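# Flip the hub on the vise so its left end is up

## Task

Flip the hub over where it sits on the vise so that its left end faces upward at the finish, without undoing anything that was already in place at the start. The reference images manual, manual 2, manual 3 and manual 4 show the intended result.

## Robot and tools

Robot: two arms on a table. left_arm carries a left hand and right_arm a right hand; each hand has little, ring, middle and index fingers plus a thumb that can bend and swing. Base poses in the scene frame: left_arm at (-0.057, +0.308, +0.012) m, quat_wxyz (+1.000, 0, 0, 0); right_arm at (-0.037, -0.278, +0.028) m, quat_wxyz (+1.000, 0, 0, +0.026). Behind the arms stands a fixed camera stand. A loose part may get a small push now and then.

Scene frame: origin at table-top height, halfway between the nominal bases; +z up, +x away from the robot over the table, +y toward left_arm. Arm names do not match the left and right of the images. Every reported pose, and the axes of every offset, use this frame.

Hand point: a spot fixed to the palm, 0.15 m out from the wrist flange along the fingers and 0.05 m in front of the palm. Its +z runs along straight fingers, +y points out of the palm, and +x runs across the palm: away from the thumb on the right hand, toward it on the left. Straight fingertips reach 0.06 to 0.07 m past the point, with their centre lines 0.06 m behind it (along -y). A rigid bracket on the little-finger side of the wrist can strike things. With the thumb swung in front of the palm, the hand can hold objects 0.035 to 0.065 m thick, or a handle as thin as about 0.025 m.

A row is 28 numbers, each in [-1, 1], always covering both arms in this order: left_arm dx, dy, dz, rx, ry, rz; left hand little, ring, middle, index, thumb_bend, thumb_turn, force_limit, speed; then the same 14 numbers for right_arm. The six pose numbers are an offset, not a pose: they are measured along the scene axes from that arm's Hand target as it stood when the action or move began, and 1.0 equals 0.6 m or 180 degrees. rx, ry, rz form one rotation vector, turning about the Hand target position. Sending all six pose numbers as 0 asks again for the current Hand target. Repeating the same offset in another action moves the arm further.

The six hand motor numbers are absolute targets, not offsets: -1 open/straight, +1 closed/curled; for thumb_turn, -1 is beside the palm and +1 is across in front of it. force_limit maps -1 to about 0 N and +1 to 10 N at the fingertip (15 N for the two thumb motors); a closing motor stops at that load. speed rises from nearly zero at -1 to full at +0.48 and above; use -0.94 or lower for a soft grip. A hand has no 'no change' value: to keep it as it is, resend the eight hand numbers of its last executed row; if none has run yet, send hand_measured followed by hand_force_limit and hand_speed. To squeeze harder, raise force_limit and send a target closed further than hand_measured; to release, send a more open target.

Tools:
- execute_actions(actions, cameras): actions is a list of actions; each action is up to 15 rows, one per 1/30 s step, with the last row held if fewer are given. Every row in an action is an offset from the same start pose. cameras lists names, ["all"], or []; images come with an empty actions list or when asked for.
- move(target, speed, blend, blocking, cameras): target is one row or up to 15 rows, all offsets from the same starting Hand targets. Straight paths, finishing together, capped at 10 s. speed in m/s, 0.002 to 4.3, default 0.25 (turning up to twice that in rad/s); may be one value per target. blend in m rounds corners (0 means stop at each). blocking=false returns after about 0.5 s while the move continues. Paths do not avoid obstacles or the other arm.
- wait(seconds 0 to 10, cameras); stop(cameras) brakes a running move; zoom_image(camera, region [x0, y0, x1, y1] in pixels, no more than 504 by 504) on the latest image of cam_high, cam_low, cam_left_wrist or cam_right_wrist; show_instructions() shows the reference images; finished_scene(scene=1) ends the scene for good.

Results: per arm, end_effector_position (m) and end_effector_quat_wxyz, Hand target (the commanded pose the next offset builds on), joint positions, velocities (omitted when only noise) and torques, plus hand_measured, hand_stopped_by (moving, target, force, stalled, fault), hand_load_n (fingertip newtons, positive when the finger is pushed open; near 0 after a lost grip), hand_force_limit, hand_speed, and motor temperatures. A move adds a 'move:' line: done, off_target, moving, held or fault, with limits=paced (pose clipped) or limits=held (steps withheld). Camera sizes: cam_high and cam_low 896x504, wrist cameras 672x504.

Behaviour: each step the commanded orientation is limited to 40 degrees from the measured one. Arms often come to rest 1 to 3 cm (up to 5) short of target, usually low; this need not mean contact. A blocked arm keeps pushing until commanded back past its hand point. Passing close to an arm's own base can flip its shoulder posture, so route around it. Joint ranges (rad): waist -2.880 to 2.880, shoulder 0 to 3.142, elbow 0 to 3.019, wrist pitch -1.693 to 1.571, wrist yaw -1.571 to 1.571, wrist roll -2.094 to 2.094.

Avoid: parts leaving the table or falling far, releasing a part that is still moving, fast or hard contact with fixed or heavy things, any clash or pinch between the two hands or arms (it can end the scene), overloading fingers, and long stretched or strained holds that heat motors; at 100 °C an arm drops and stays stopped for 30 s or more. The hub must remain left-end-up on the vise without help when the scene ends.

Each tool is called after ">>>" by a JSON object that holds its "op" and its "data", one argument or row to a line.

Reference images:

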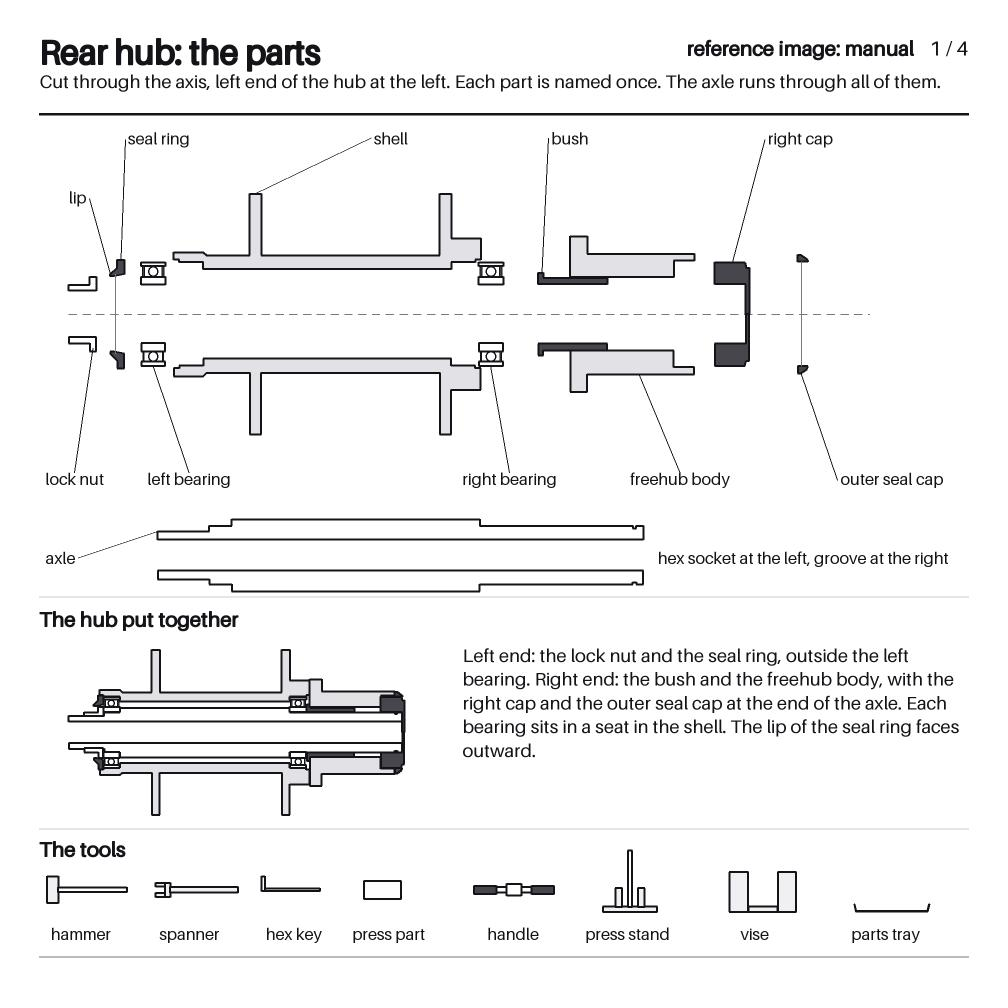

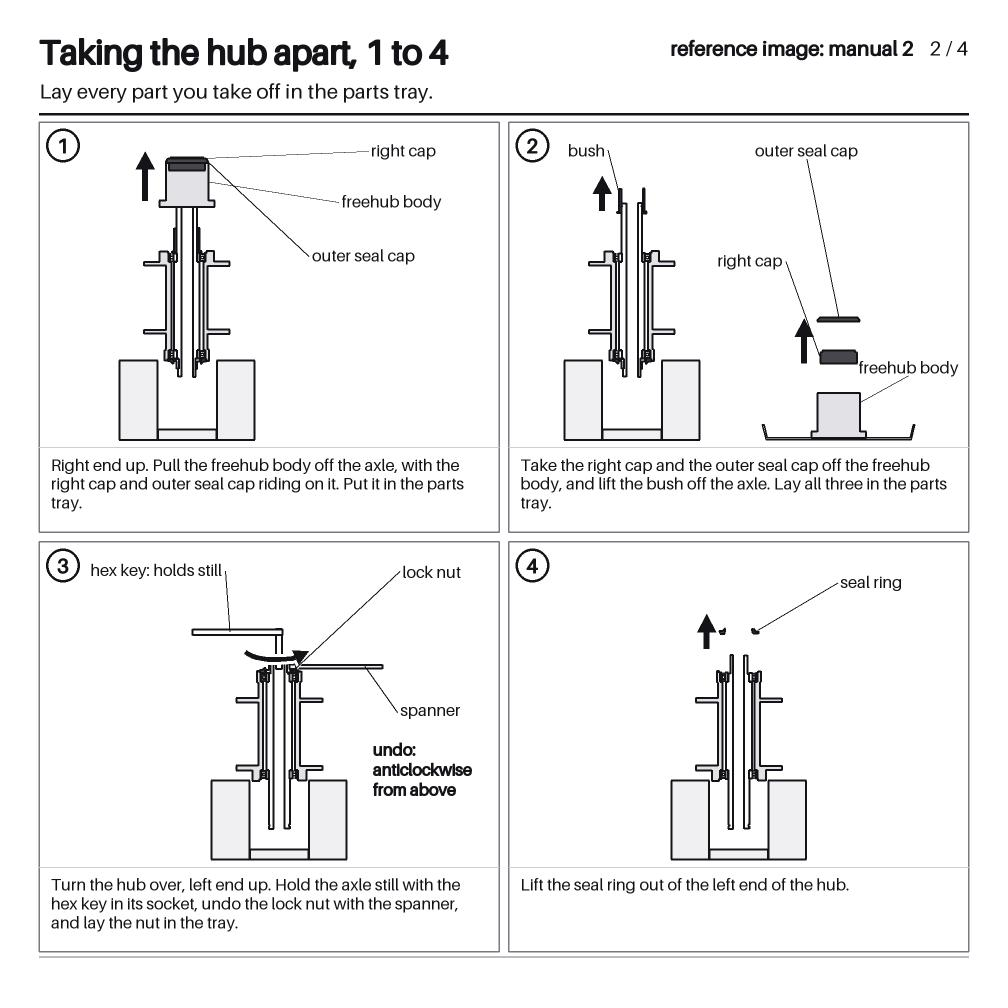

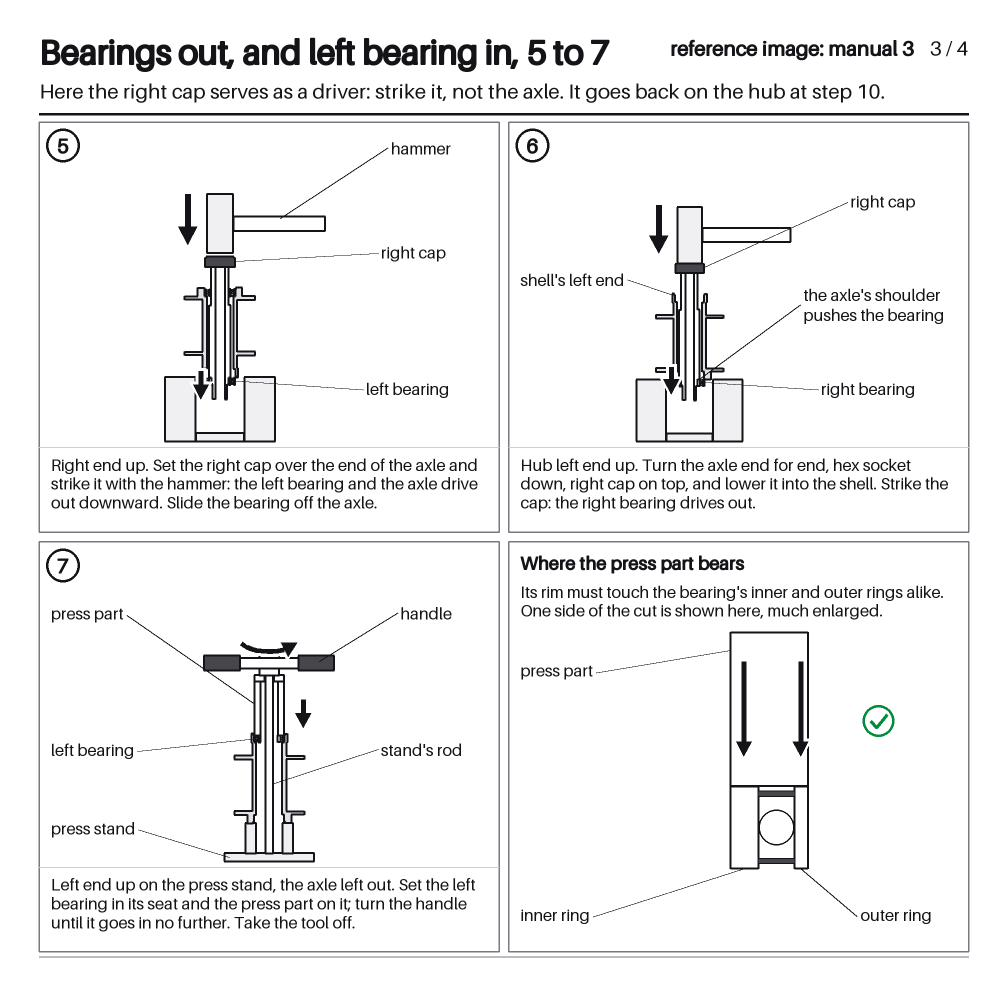

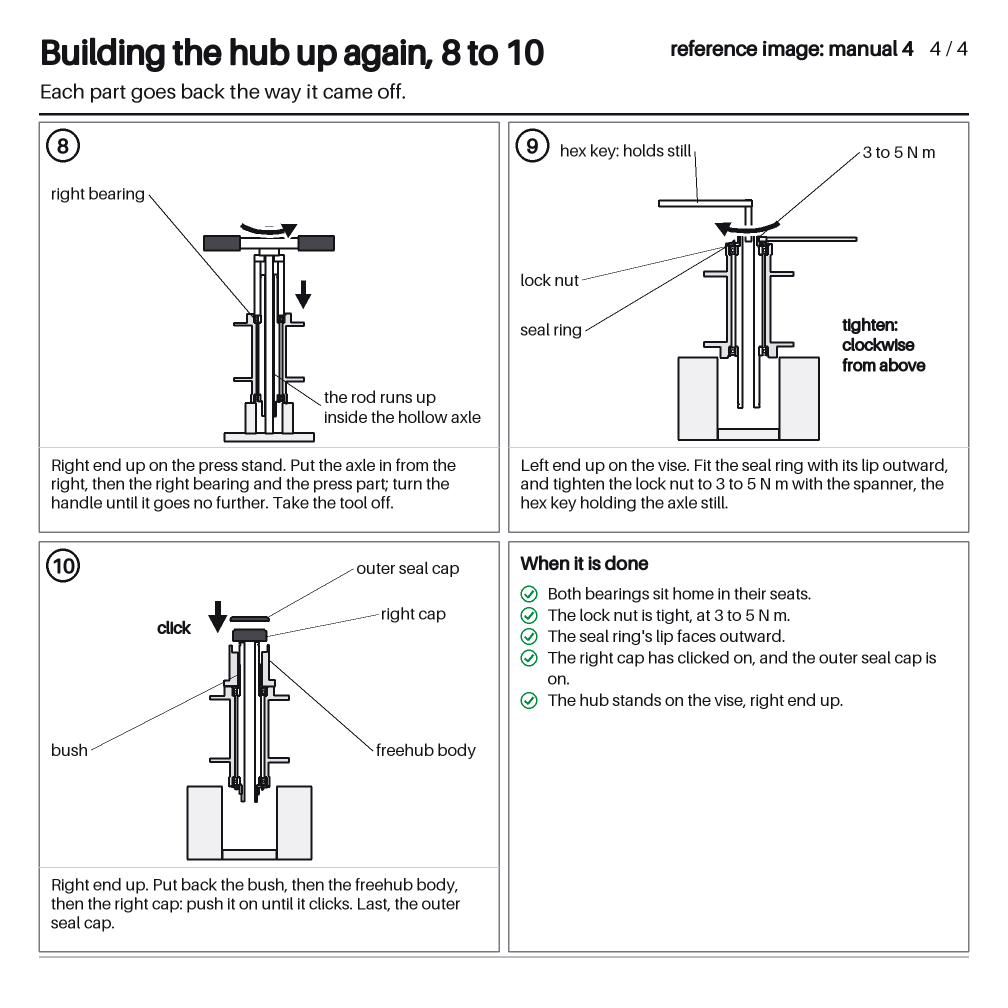

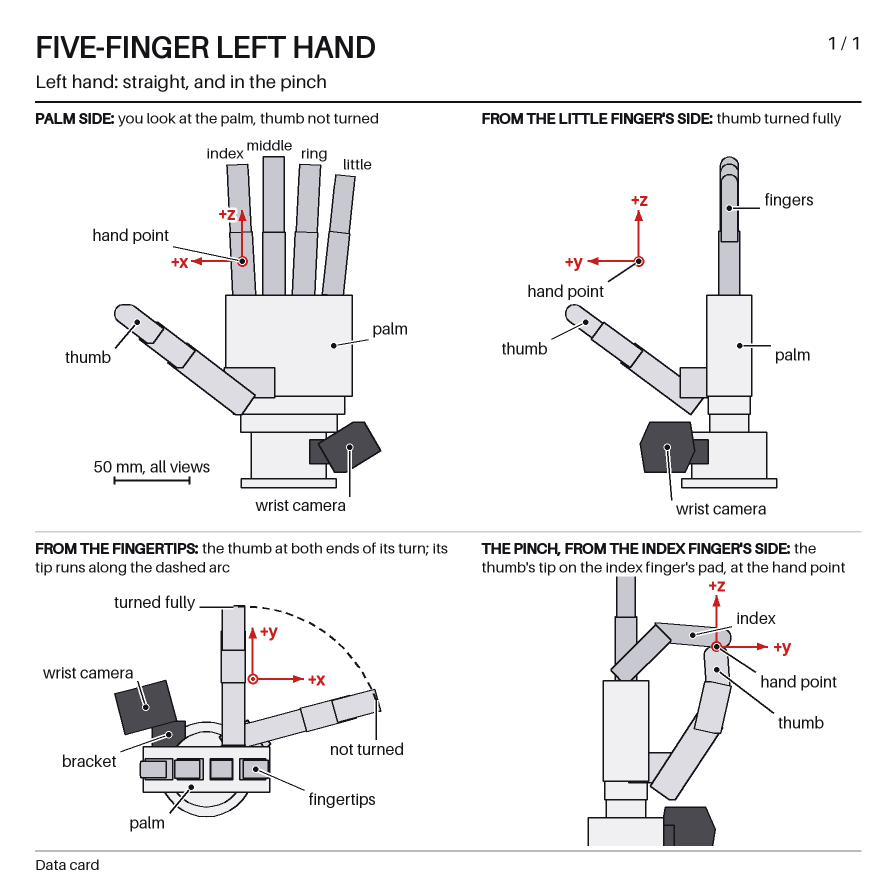

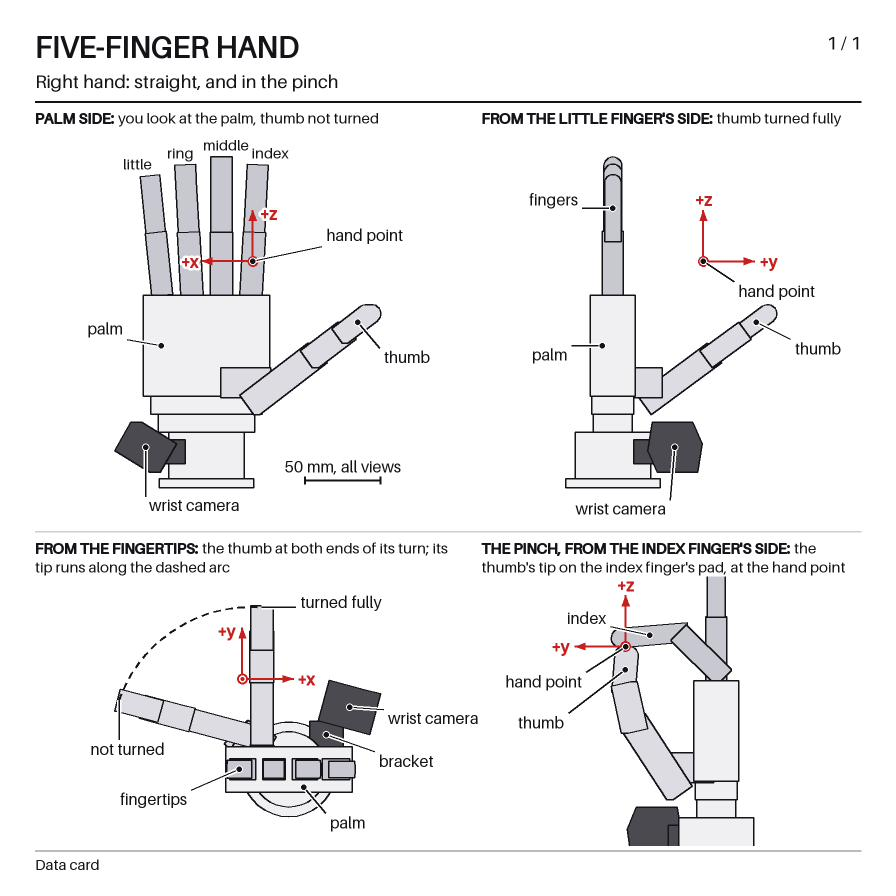

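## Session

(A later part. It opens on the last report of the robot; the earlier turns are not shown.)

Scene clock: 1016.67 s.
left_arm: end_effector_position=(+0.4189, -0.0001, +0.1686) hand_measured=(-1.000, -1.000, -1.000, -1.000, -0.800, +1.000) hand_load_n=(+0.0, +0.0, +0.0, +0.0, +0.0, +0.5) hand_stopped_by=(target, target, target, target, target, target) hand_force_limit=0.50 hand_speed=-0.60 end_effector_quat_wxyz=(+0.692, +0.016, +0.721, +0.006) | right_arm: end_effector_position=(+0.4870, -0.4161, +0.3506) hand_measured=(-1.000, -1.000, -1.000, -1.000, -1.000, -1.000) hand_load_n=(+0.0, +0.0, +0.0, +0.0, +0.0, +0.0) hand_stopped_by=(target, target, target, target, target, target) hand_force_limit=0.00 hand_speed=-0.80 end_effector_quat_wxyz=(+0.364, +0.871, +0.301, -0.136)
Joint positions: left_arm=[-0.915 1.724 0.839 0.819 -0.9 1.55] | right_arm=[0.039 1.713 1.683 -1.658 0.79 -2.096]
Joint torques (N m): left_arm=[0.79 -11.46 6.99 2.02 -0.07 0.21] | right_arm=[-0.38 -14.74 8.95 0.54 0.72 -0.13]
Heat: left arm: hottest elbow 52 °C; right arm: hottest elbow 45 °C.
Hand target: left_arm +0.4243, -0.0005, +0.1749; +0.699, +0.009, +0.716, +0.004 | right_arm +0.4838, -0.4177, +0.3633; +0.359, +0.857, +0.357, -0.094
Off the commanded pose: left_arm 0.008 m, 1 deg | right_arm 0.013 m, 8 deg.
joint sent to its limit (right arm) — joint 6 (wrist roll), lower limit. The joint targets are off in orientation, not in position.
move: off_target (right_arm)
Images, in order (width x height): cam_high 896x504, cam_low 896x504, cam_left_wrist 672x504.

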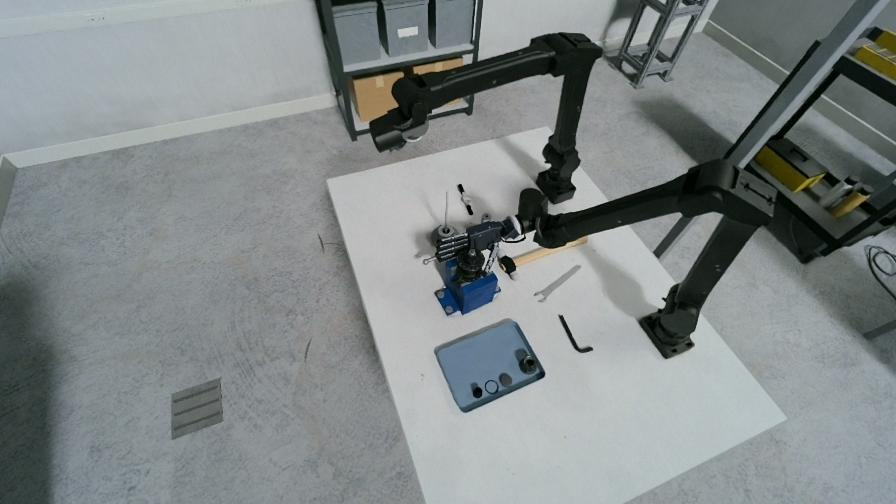

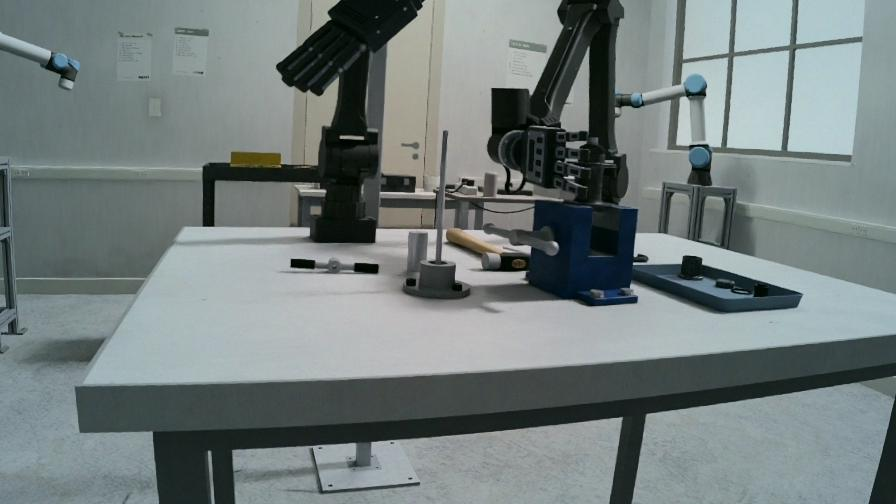

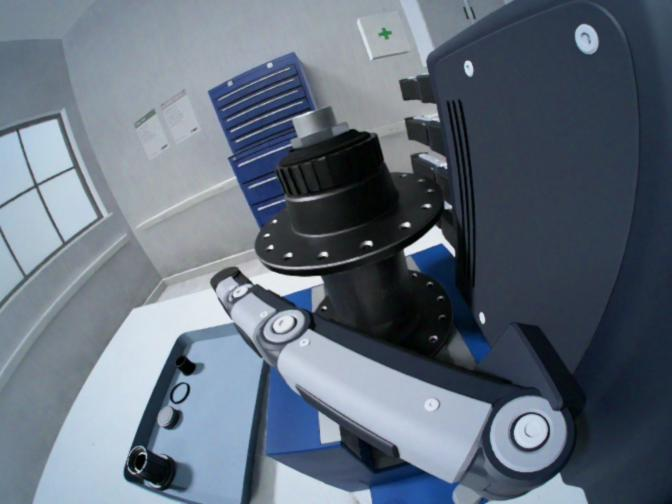

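>>> {"op": "move", "data": {
  "target": [
    [-0.03,-0.018,0.0,0,0,0,-1,-1,-1,-1,-0.8,1,0.5,-0.6,0,0,0,0,0,0,-1,-1,-1,-1,-1,-1,0,-0.8],
    [-0.22,-0.018,0.01,0,0,0,-1,-1,-1,-1,-0.8,1,0.5,-0.6,0,0,0,0,0,0,-1,-1,-1,-1,-1,-1,0,-0.8]
  ],
  "speed": 0.06,
  "blend": [0.005,0],
  "cameras": ["cam_high","cam_low","cam_left_wrist"]
}}

>>> {"op": "zoom_image", "data": {
  "camera": "cam_low",
  "region": [500, 100, 660, 260]
}}

>>> {"op": "zoom_image", "data": {
  "camera": "cam_high",
  "region": [440, 220, 520, 300]
}}

Scene clock: 1024.33 s.
left_arm: end_effector_position=(+0.2952, -0.0084, +0.1705) hand_measured=(-1.000, -1.000, -1.000, -1.000, -0.800, +1.000) hand_load_n=(+0.0, +0.0, +0.0, +0.0, +0.0, +0.0) hand_stopped_by=(target, target, target, target, target, target) hand_force_limit=0.50 hand_speed=-0.60 end_effector_quat_wxyz=(+0.693, +0.023, +0.720, +0.022) | right_arm: end_effector_position=(+0.4870, -0.4161, +0.3506) hand_measured=(-1.000, -1.000, -1.000, -1.000, -1.000, -1.000) hand_load_n=(+0.0, +0.0, +0.0, +0.0, +0.0, +0.0) hand_stopped_by=(target, target, target, target, target, target) hand_force_limit=0.00 hand_speed=-0.80 end_effector_quat_wxyz=(+0.364, +0.871, +0.301, -0.136)
Joint positions: left_arm=[-1.173 1.617 0.691 0.828 -1.171 1.544] | right_arm=[0.039 1.713 1.683 -1.658 0.79 -2.096]
Joint torques (N m): left_arm=[-0.62 -11.93 5.57 1.5 -0.24 0.06] | right_arm=[-0.09 -14.45 9.07 0.61 0.74 -0.11]
Heat: left arm: hottest elbow 51 °C; right arm: hottest elbow 46 °C.
Hand target: left_arm +0.2923, -0.0112, +0.1809; +0.699, +0.010, +0.716, +0.005 | right_arm +0.4838, -0.4177, +0.3633; +0.359, +0.857, +0.357, -0.094
Off the commanded pose: left_arm 0.011 m, 3 deg | right_arm 0.013 m, 8 deg.
joint sent to its limit (right arm) — joint 6 (wrist roll), lower limit. The joint targets are off in orientation, not in position.
move: off_target (left_arm, right_arm)
Images, in order (width x height): cam_high 896x504, cam_low 896x504, cam_left_wrist 672x504.

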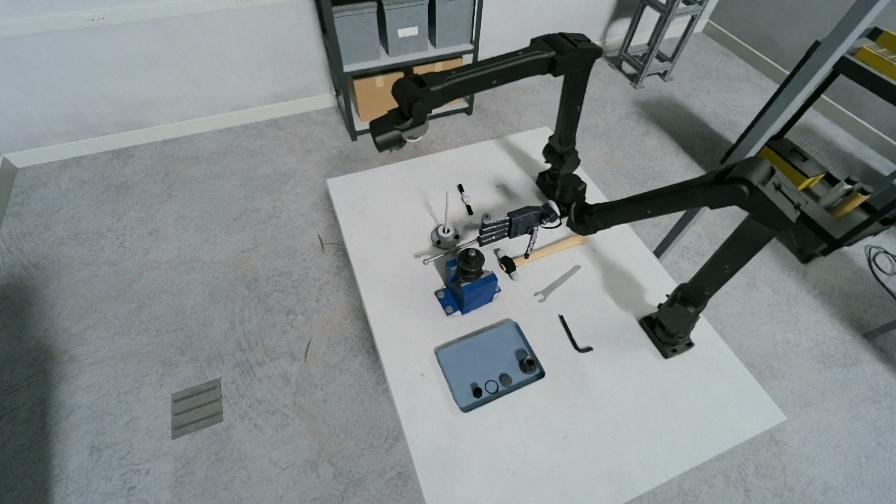

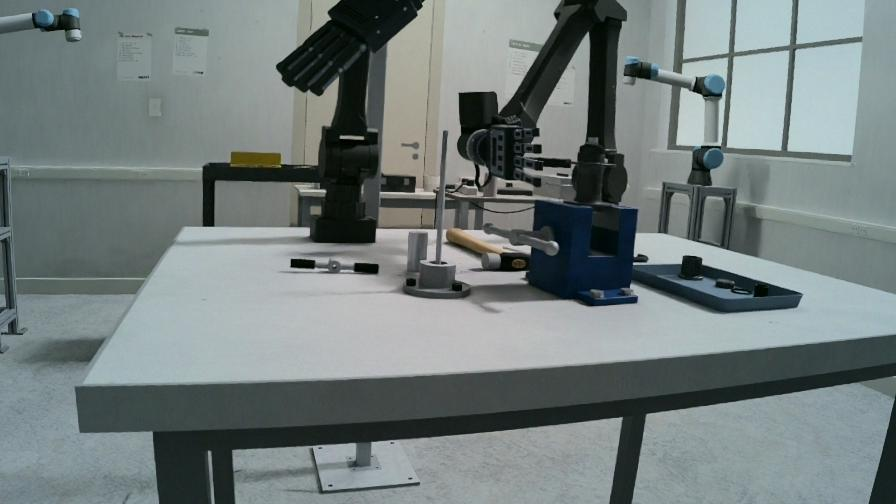

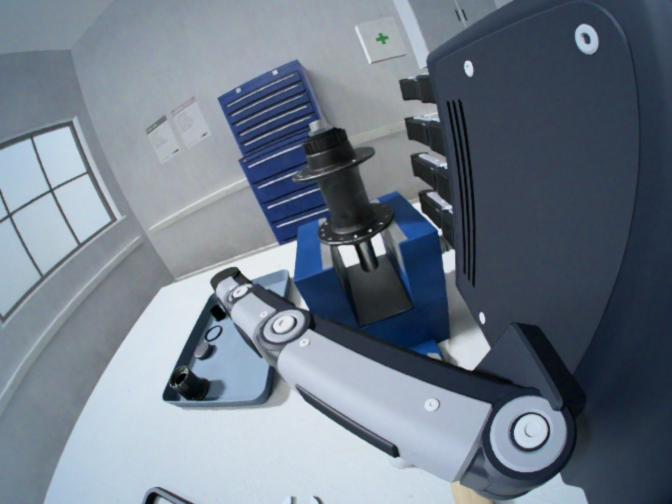

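Scaled by 3.150 from the camera's 896x504 image, which has a finer 1280x720 frame.

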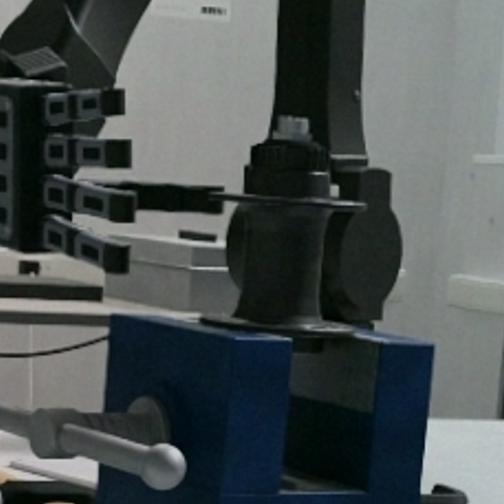

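Scaled by 6.300 from the camera's 896x504 image, which has a finer 1280x720 frame.

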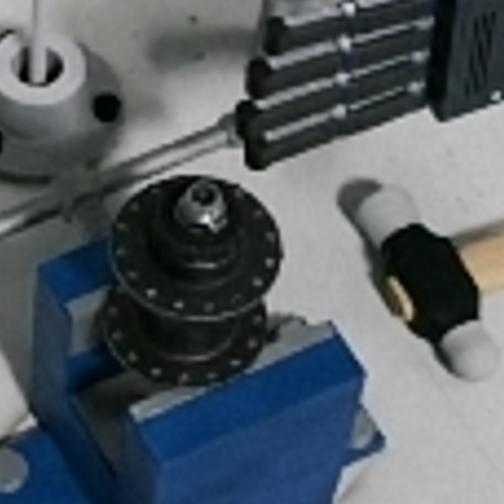

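>>> {"op": "zoom_image", "data": {
  "camera": "cam_left_wrist",
  "region": [260, 100, 480, 360]
}}

>>> {"op": "move", "data": {
  "target": [-0.05,0.05,0.15,0,0,0,-1,-1,-1,-1,-0.8,1,0.5,-0.6,0,0,0,0,0,0,-1,-1,-1,-1,-1,-1,0,-0.8],
  "speed": 0.12,
  "cameras": ["cam_high","cam_low"]
}}

Scaled by 1.938 from the camera's 672x504 image, which has a finer 960x720 frame.

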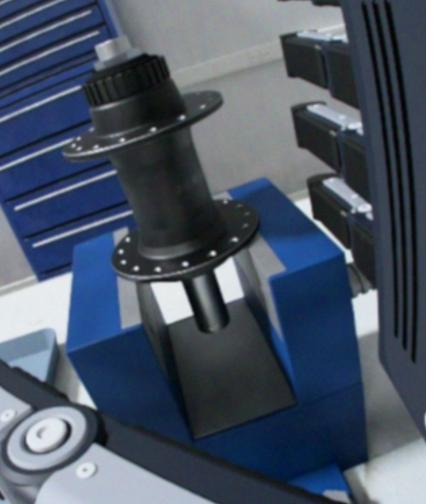

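Scene clock: 1029.20 s.
left_arm: end_effector_position=(+0.2648, +0.0238, +0.2602) hand_measured=(-1.000, -1.000, -1.000, -1.000, -0.800, +1.000) hand_load_n=(+0.0, +0.0, +0.0, +0.0, +0.0, +0.0) hand_stopped_by=(target, target, target, target, target, target) hand_force_limit=0.50 hand_speed=-0.60 end_effector_quat_wxyz=(+0.695, +0.019, +0.718, +0.020) | right_arm: end_effector_position=(+0.4870, -0.4161, +0.3506) hand_measured=(-1.000, -1.000, -1.000, -1.000, -1.000, -1.000) hand_load_n=(+0.0, +0.0, +0.0, -0.5, +0.0, +0.0) hand_stopped_by=(target, target, target, target, target, target) hand_force_limit=0.00 hand_speed=-0.80 end_effector_quat_wxyz=(+0.364, +0.871, +0.301, -0.136)
Joint positions: left_arm=[-1.215 1.302 0.674 0.534 -1.215 1.537] | right_arm=[0.039 1.713 1.683 -1.658 0.79 -2.096]
Joint torques (N m): left_arm=[-0.56 -8.94 8.4 0.8 -0.23 -0.03] | right_arm=[-0.5 -14.97 8.91 0.62 0.75 -0.13]
Heat: left arm: hottest elbow 52 °C; right arm: hottest elbow 46 °C.
Hand target: left_arm +0.2623, +0.0189, +0.2710; +0.699, +0.009, +0.715, +0.005 | right_arm +0.4838, -0.4177, +0.3633; +0.359, +0.857, +0.357, -0.094
Off the commanded pose: left_arm 0.012 m, 2 deg | right_arm 0.013 m, 8 deg.
joint sent to its limit (right arm) — joint 6 (wrist roll), lower limit. The joint targets are off in orientation, not in position.
move: off_target (left_arm, right_arm)
Images, in order (width x height): cam_high 896x504, cam_low 896x504.

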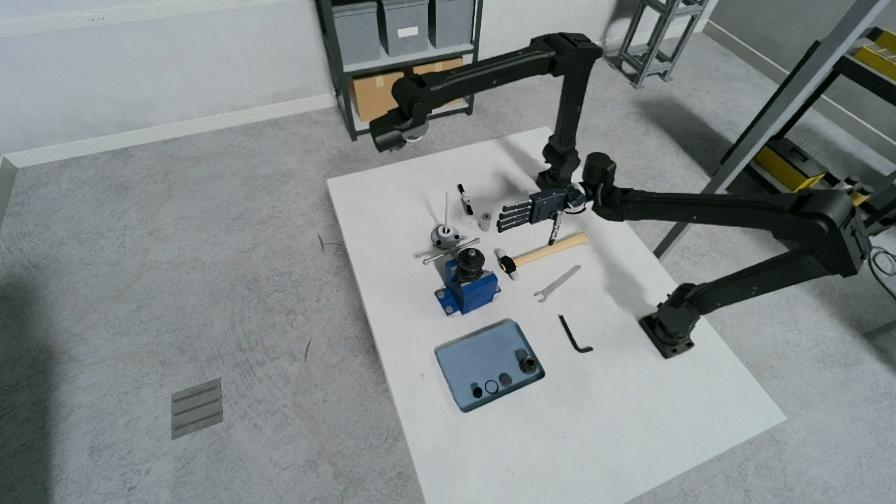

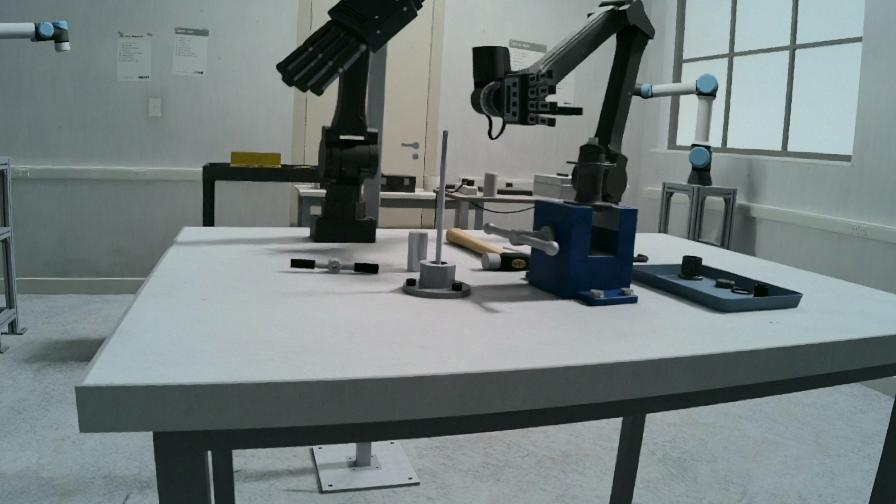

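The hub is standing on the vise with its left end up, and the parts that were already off are still in the tray.

>>> {"op": "finished_scene", "data": {

}}

The scene is finished: the task was done.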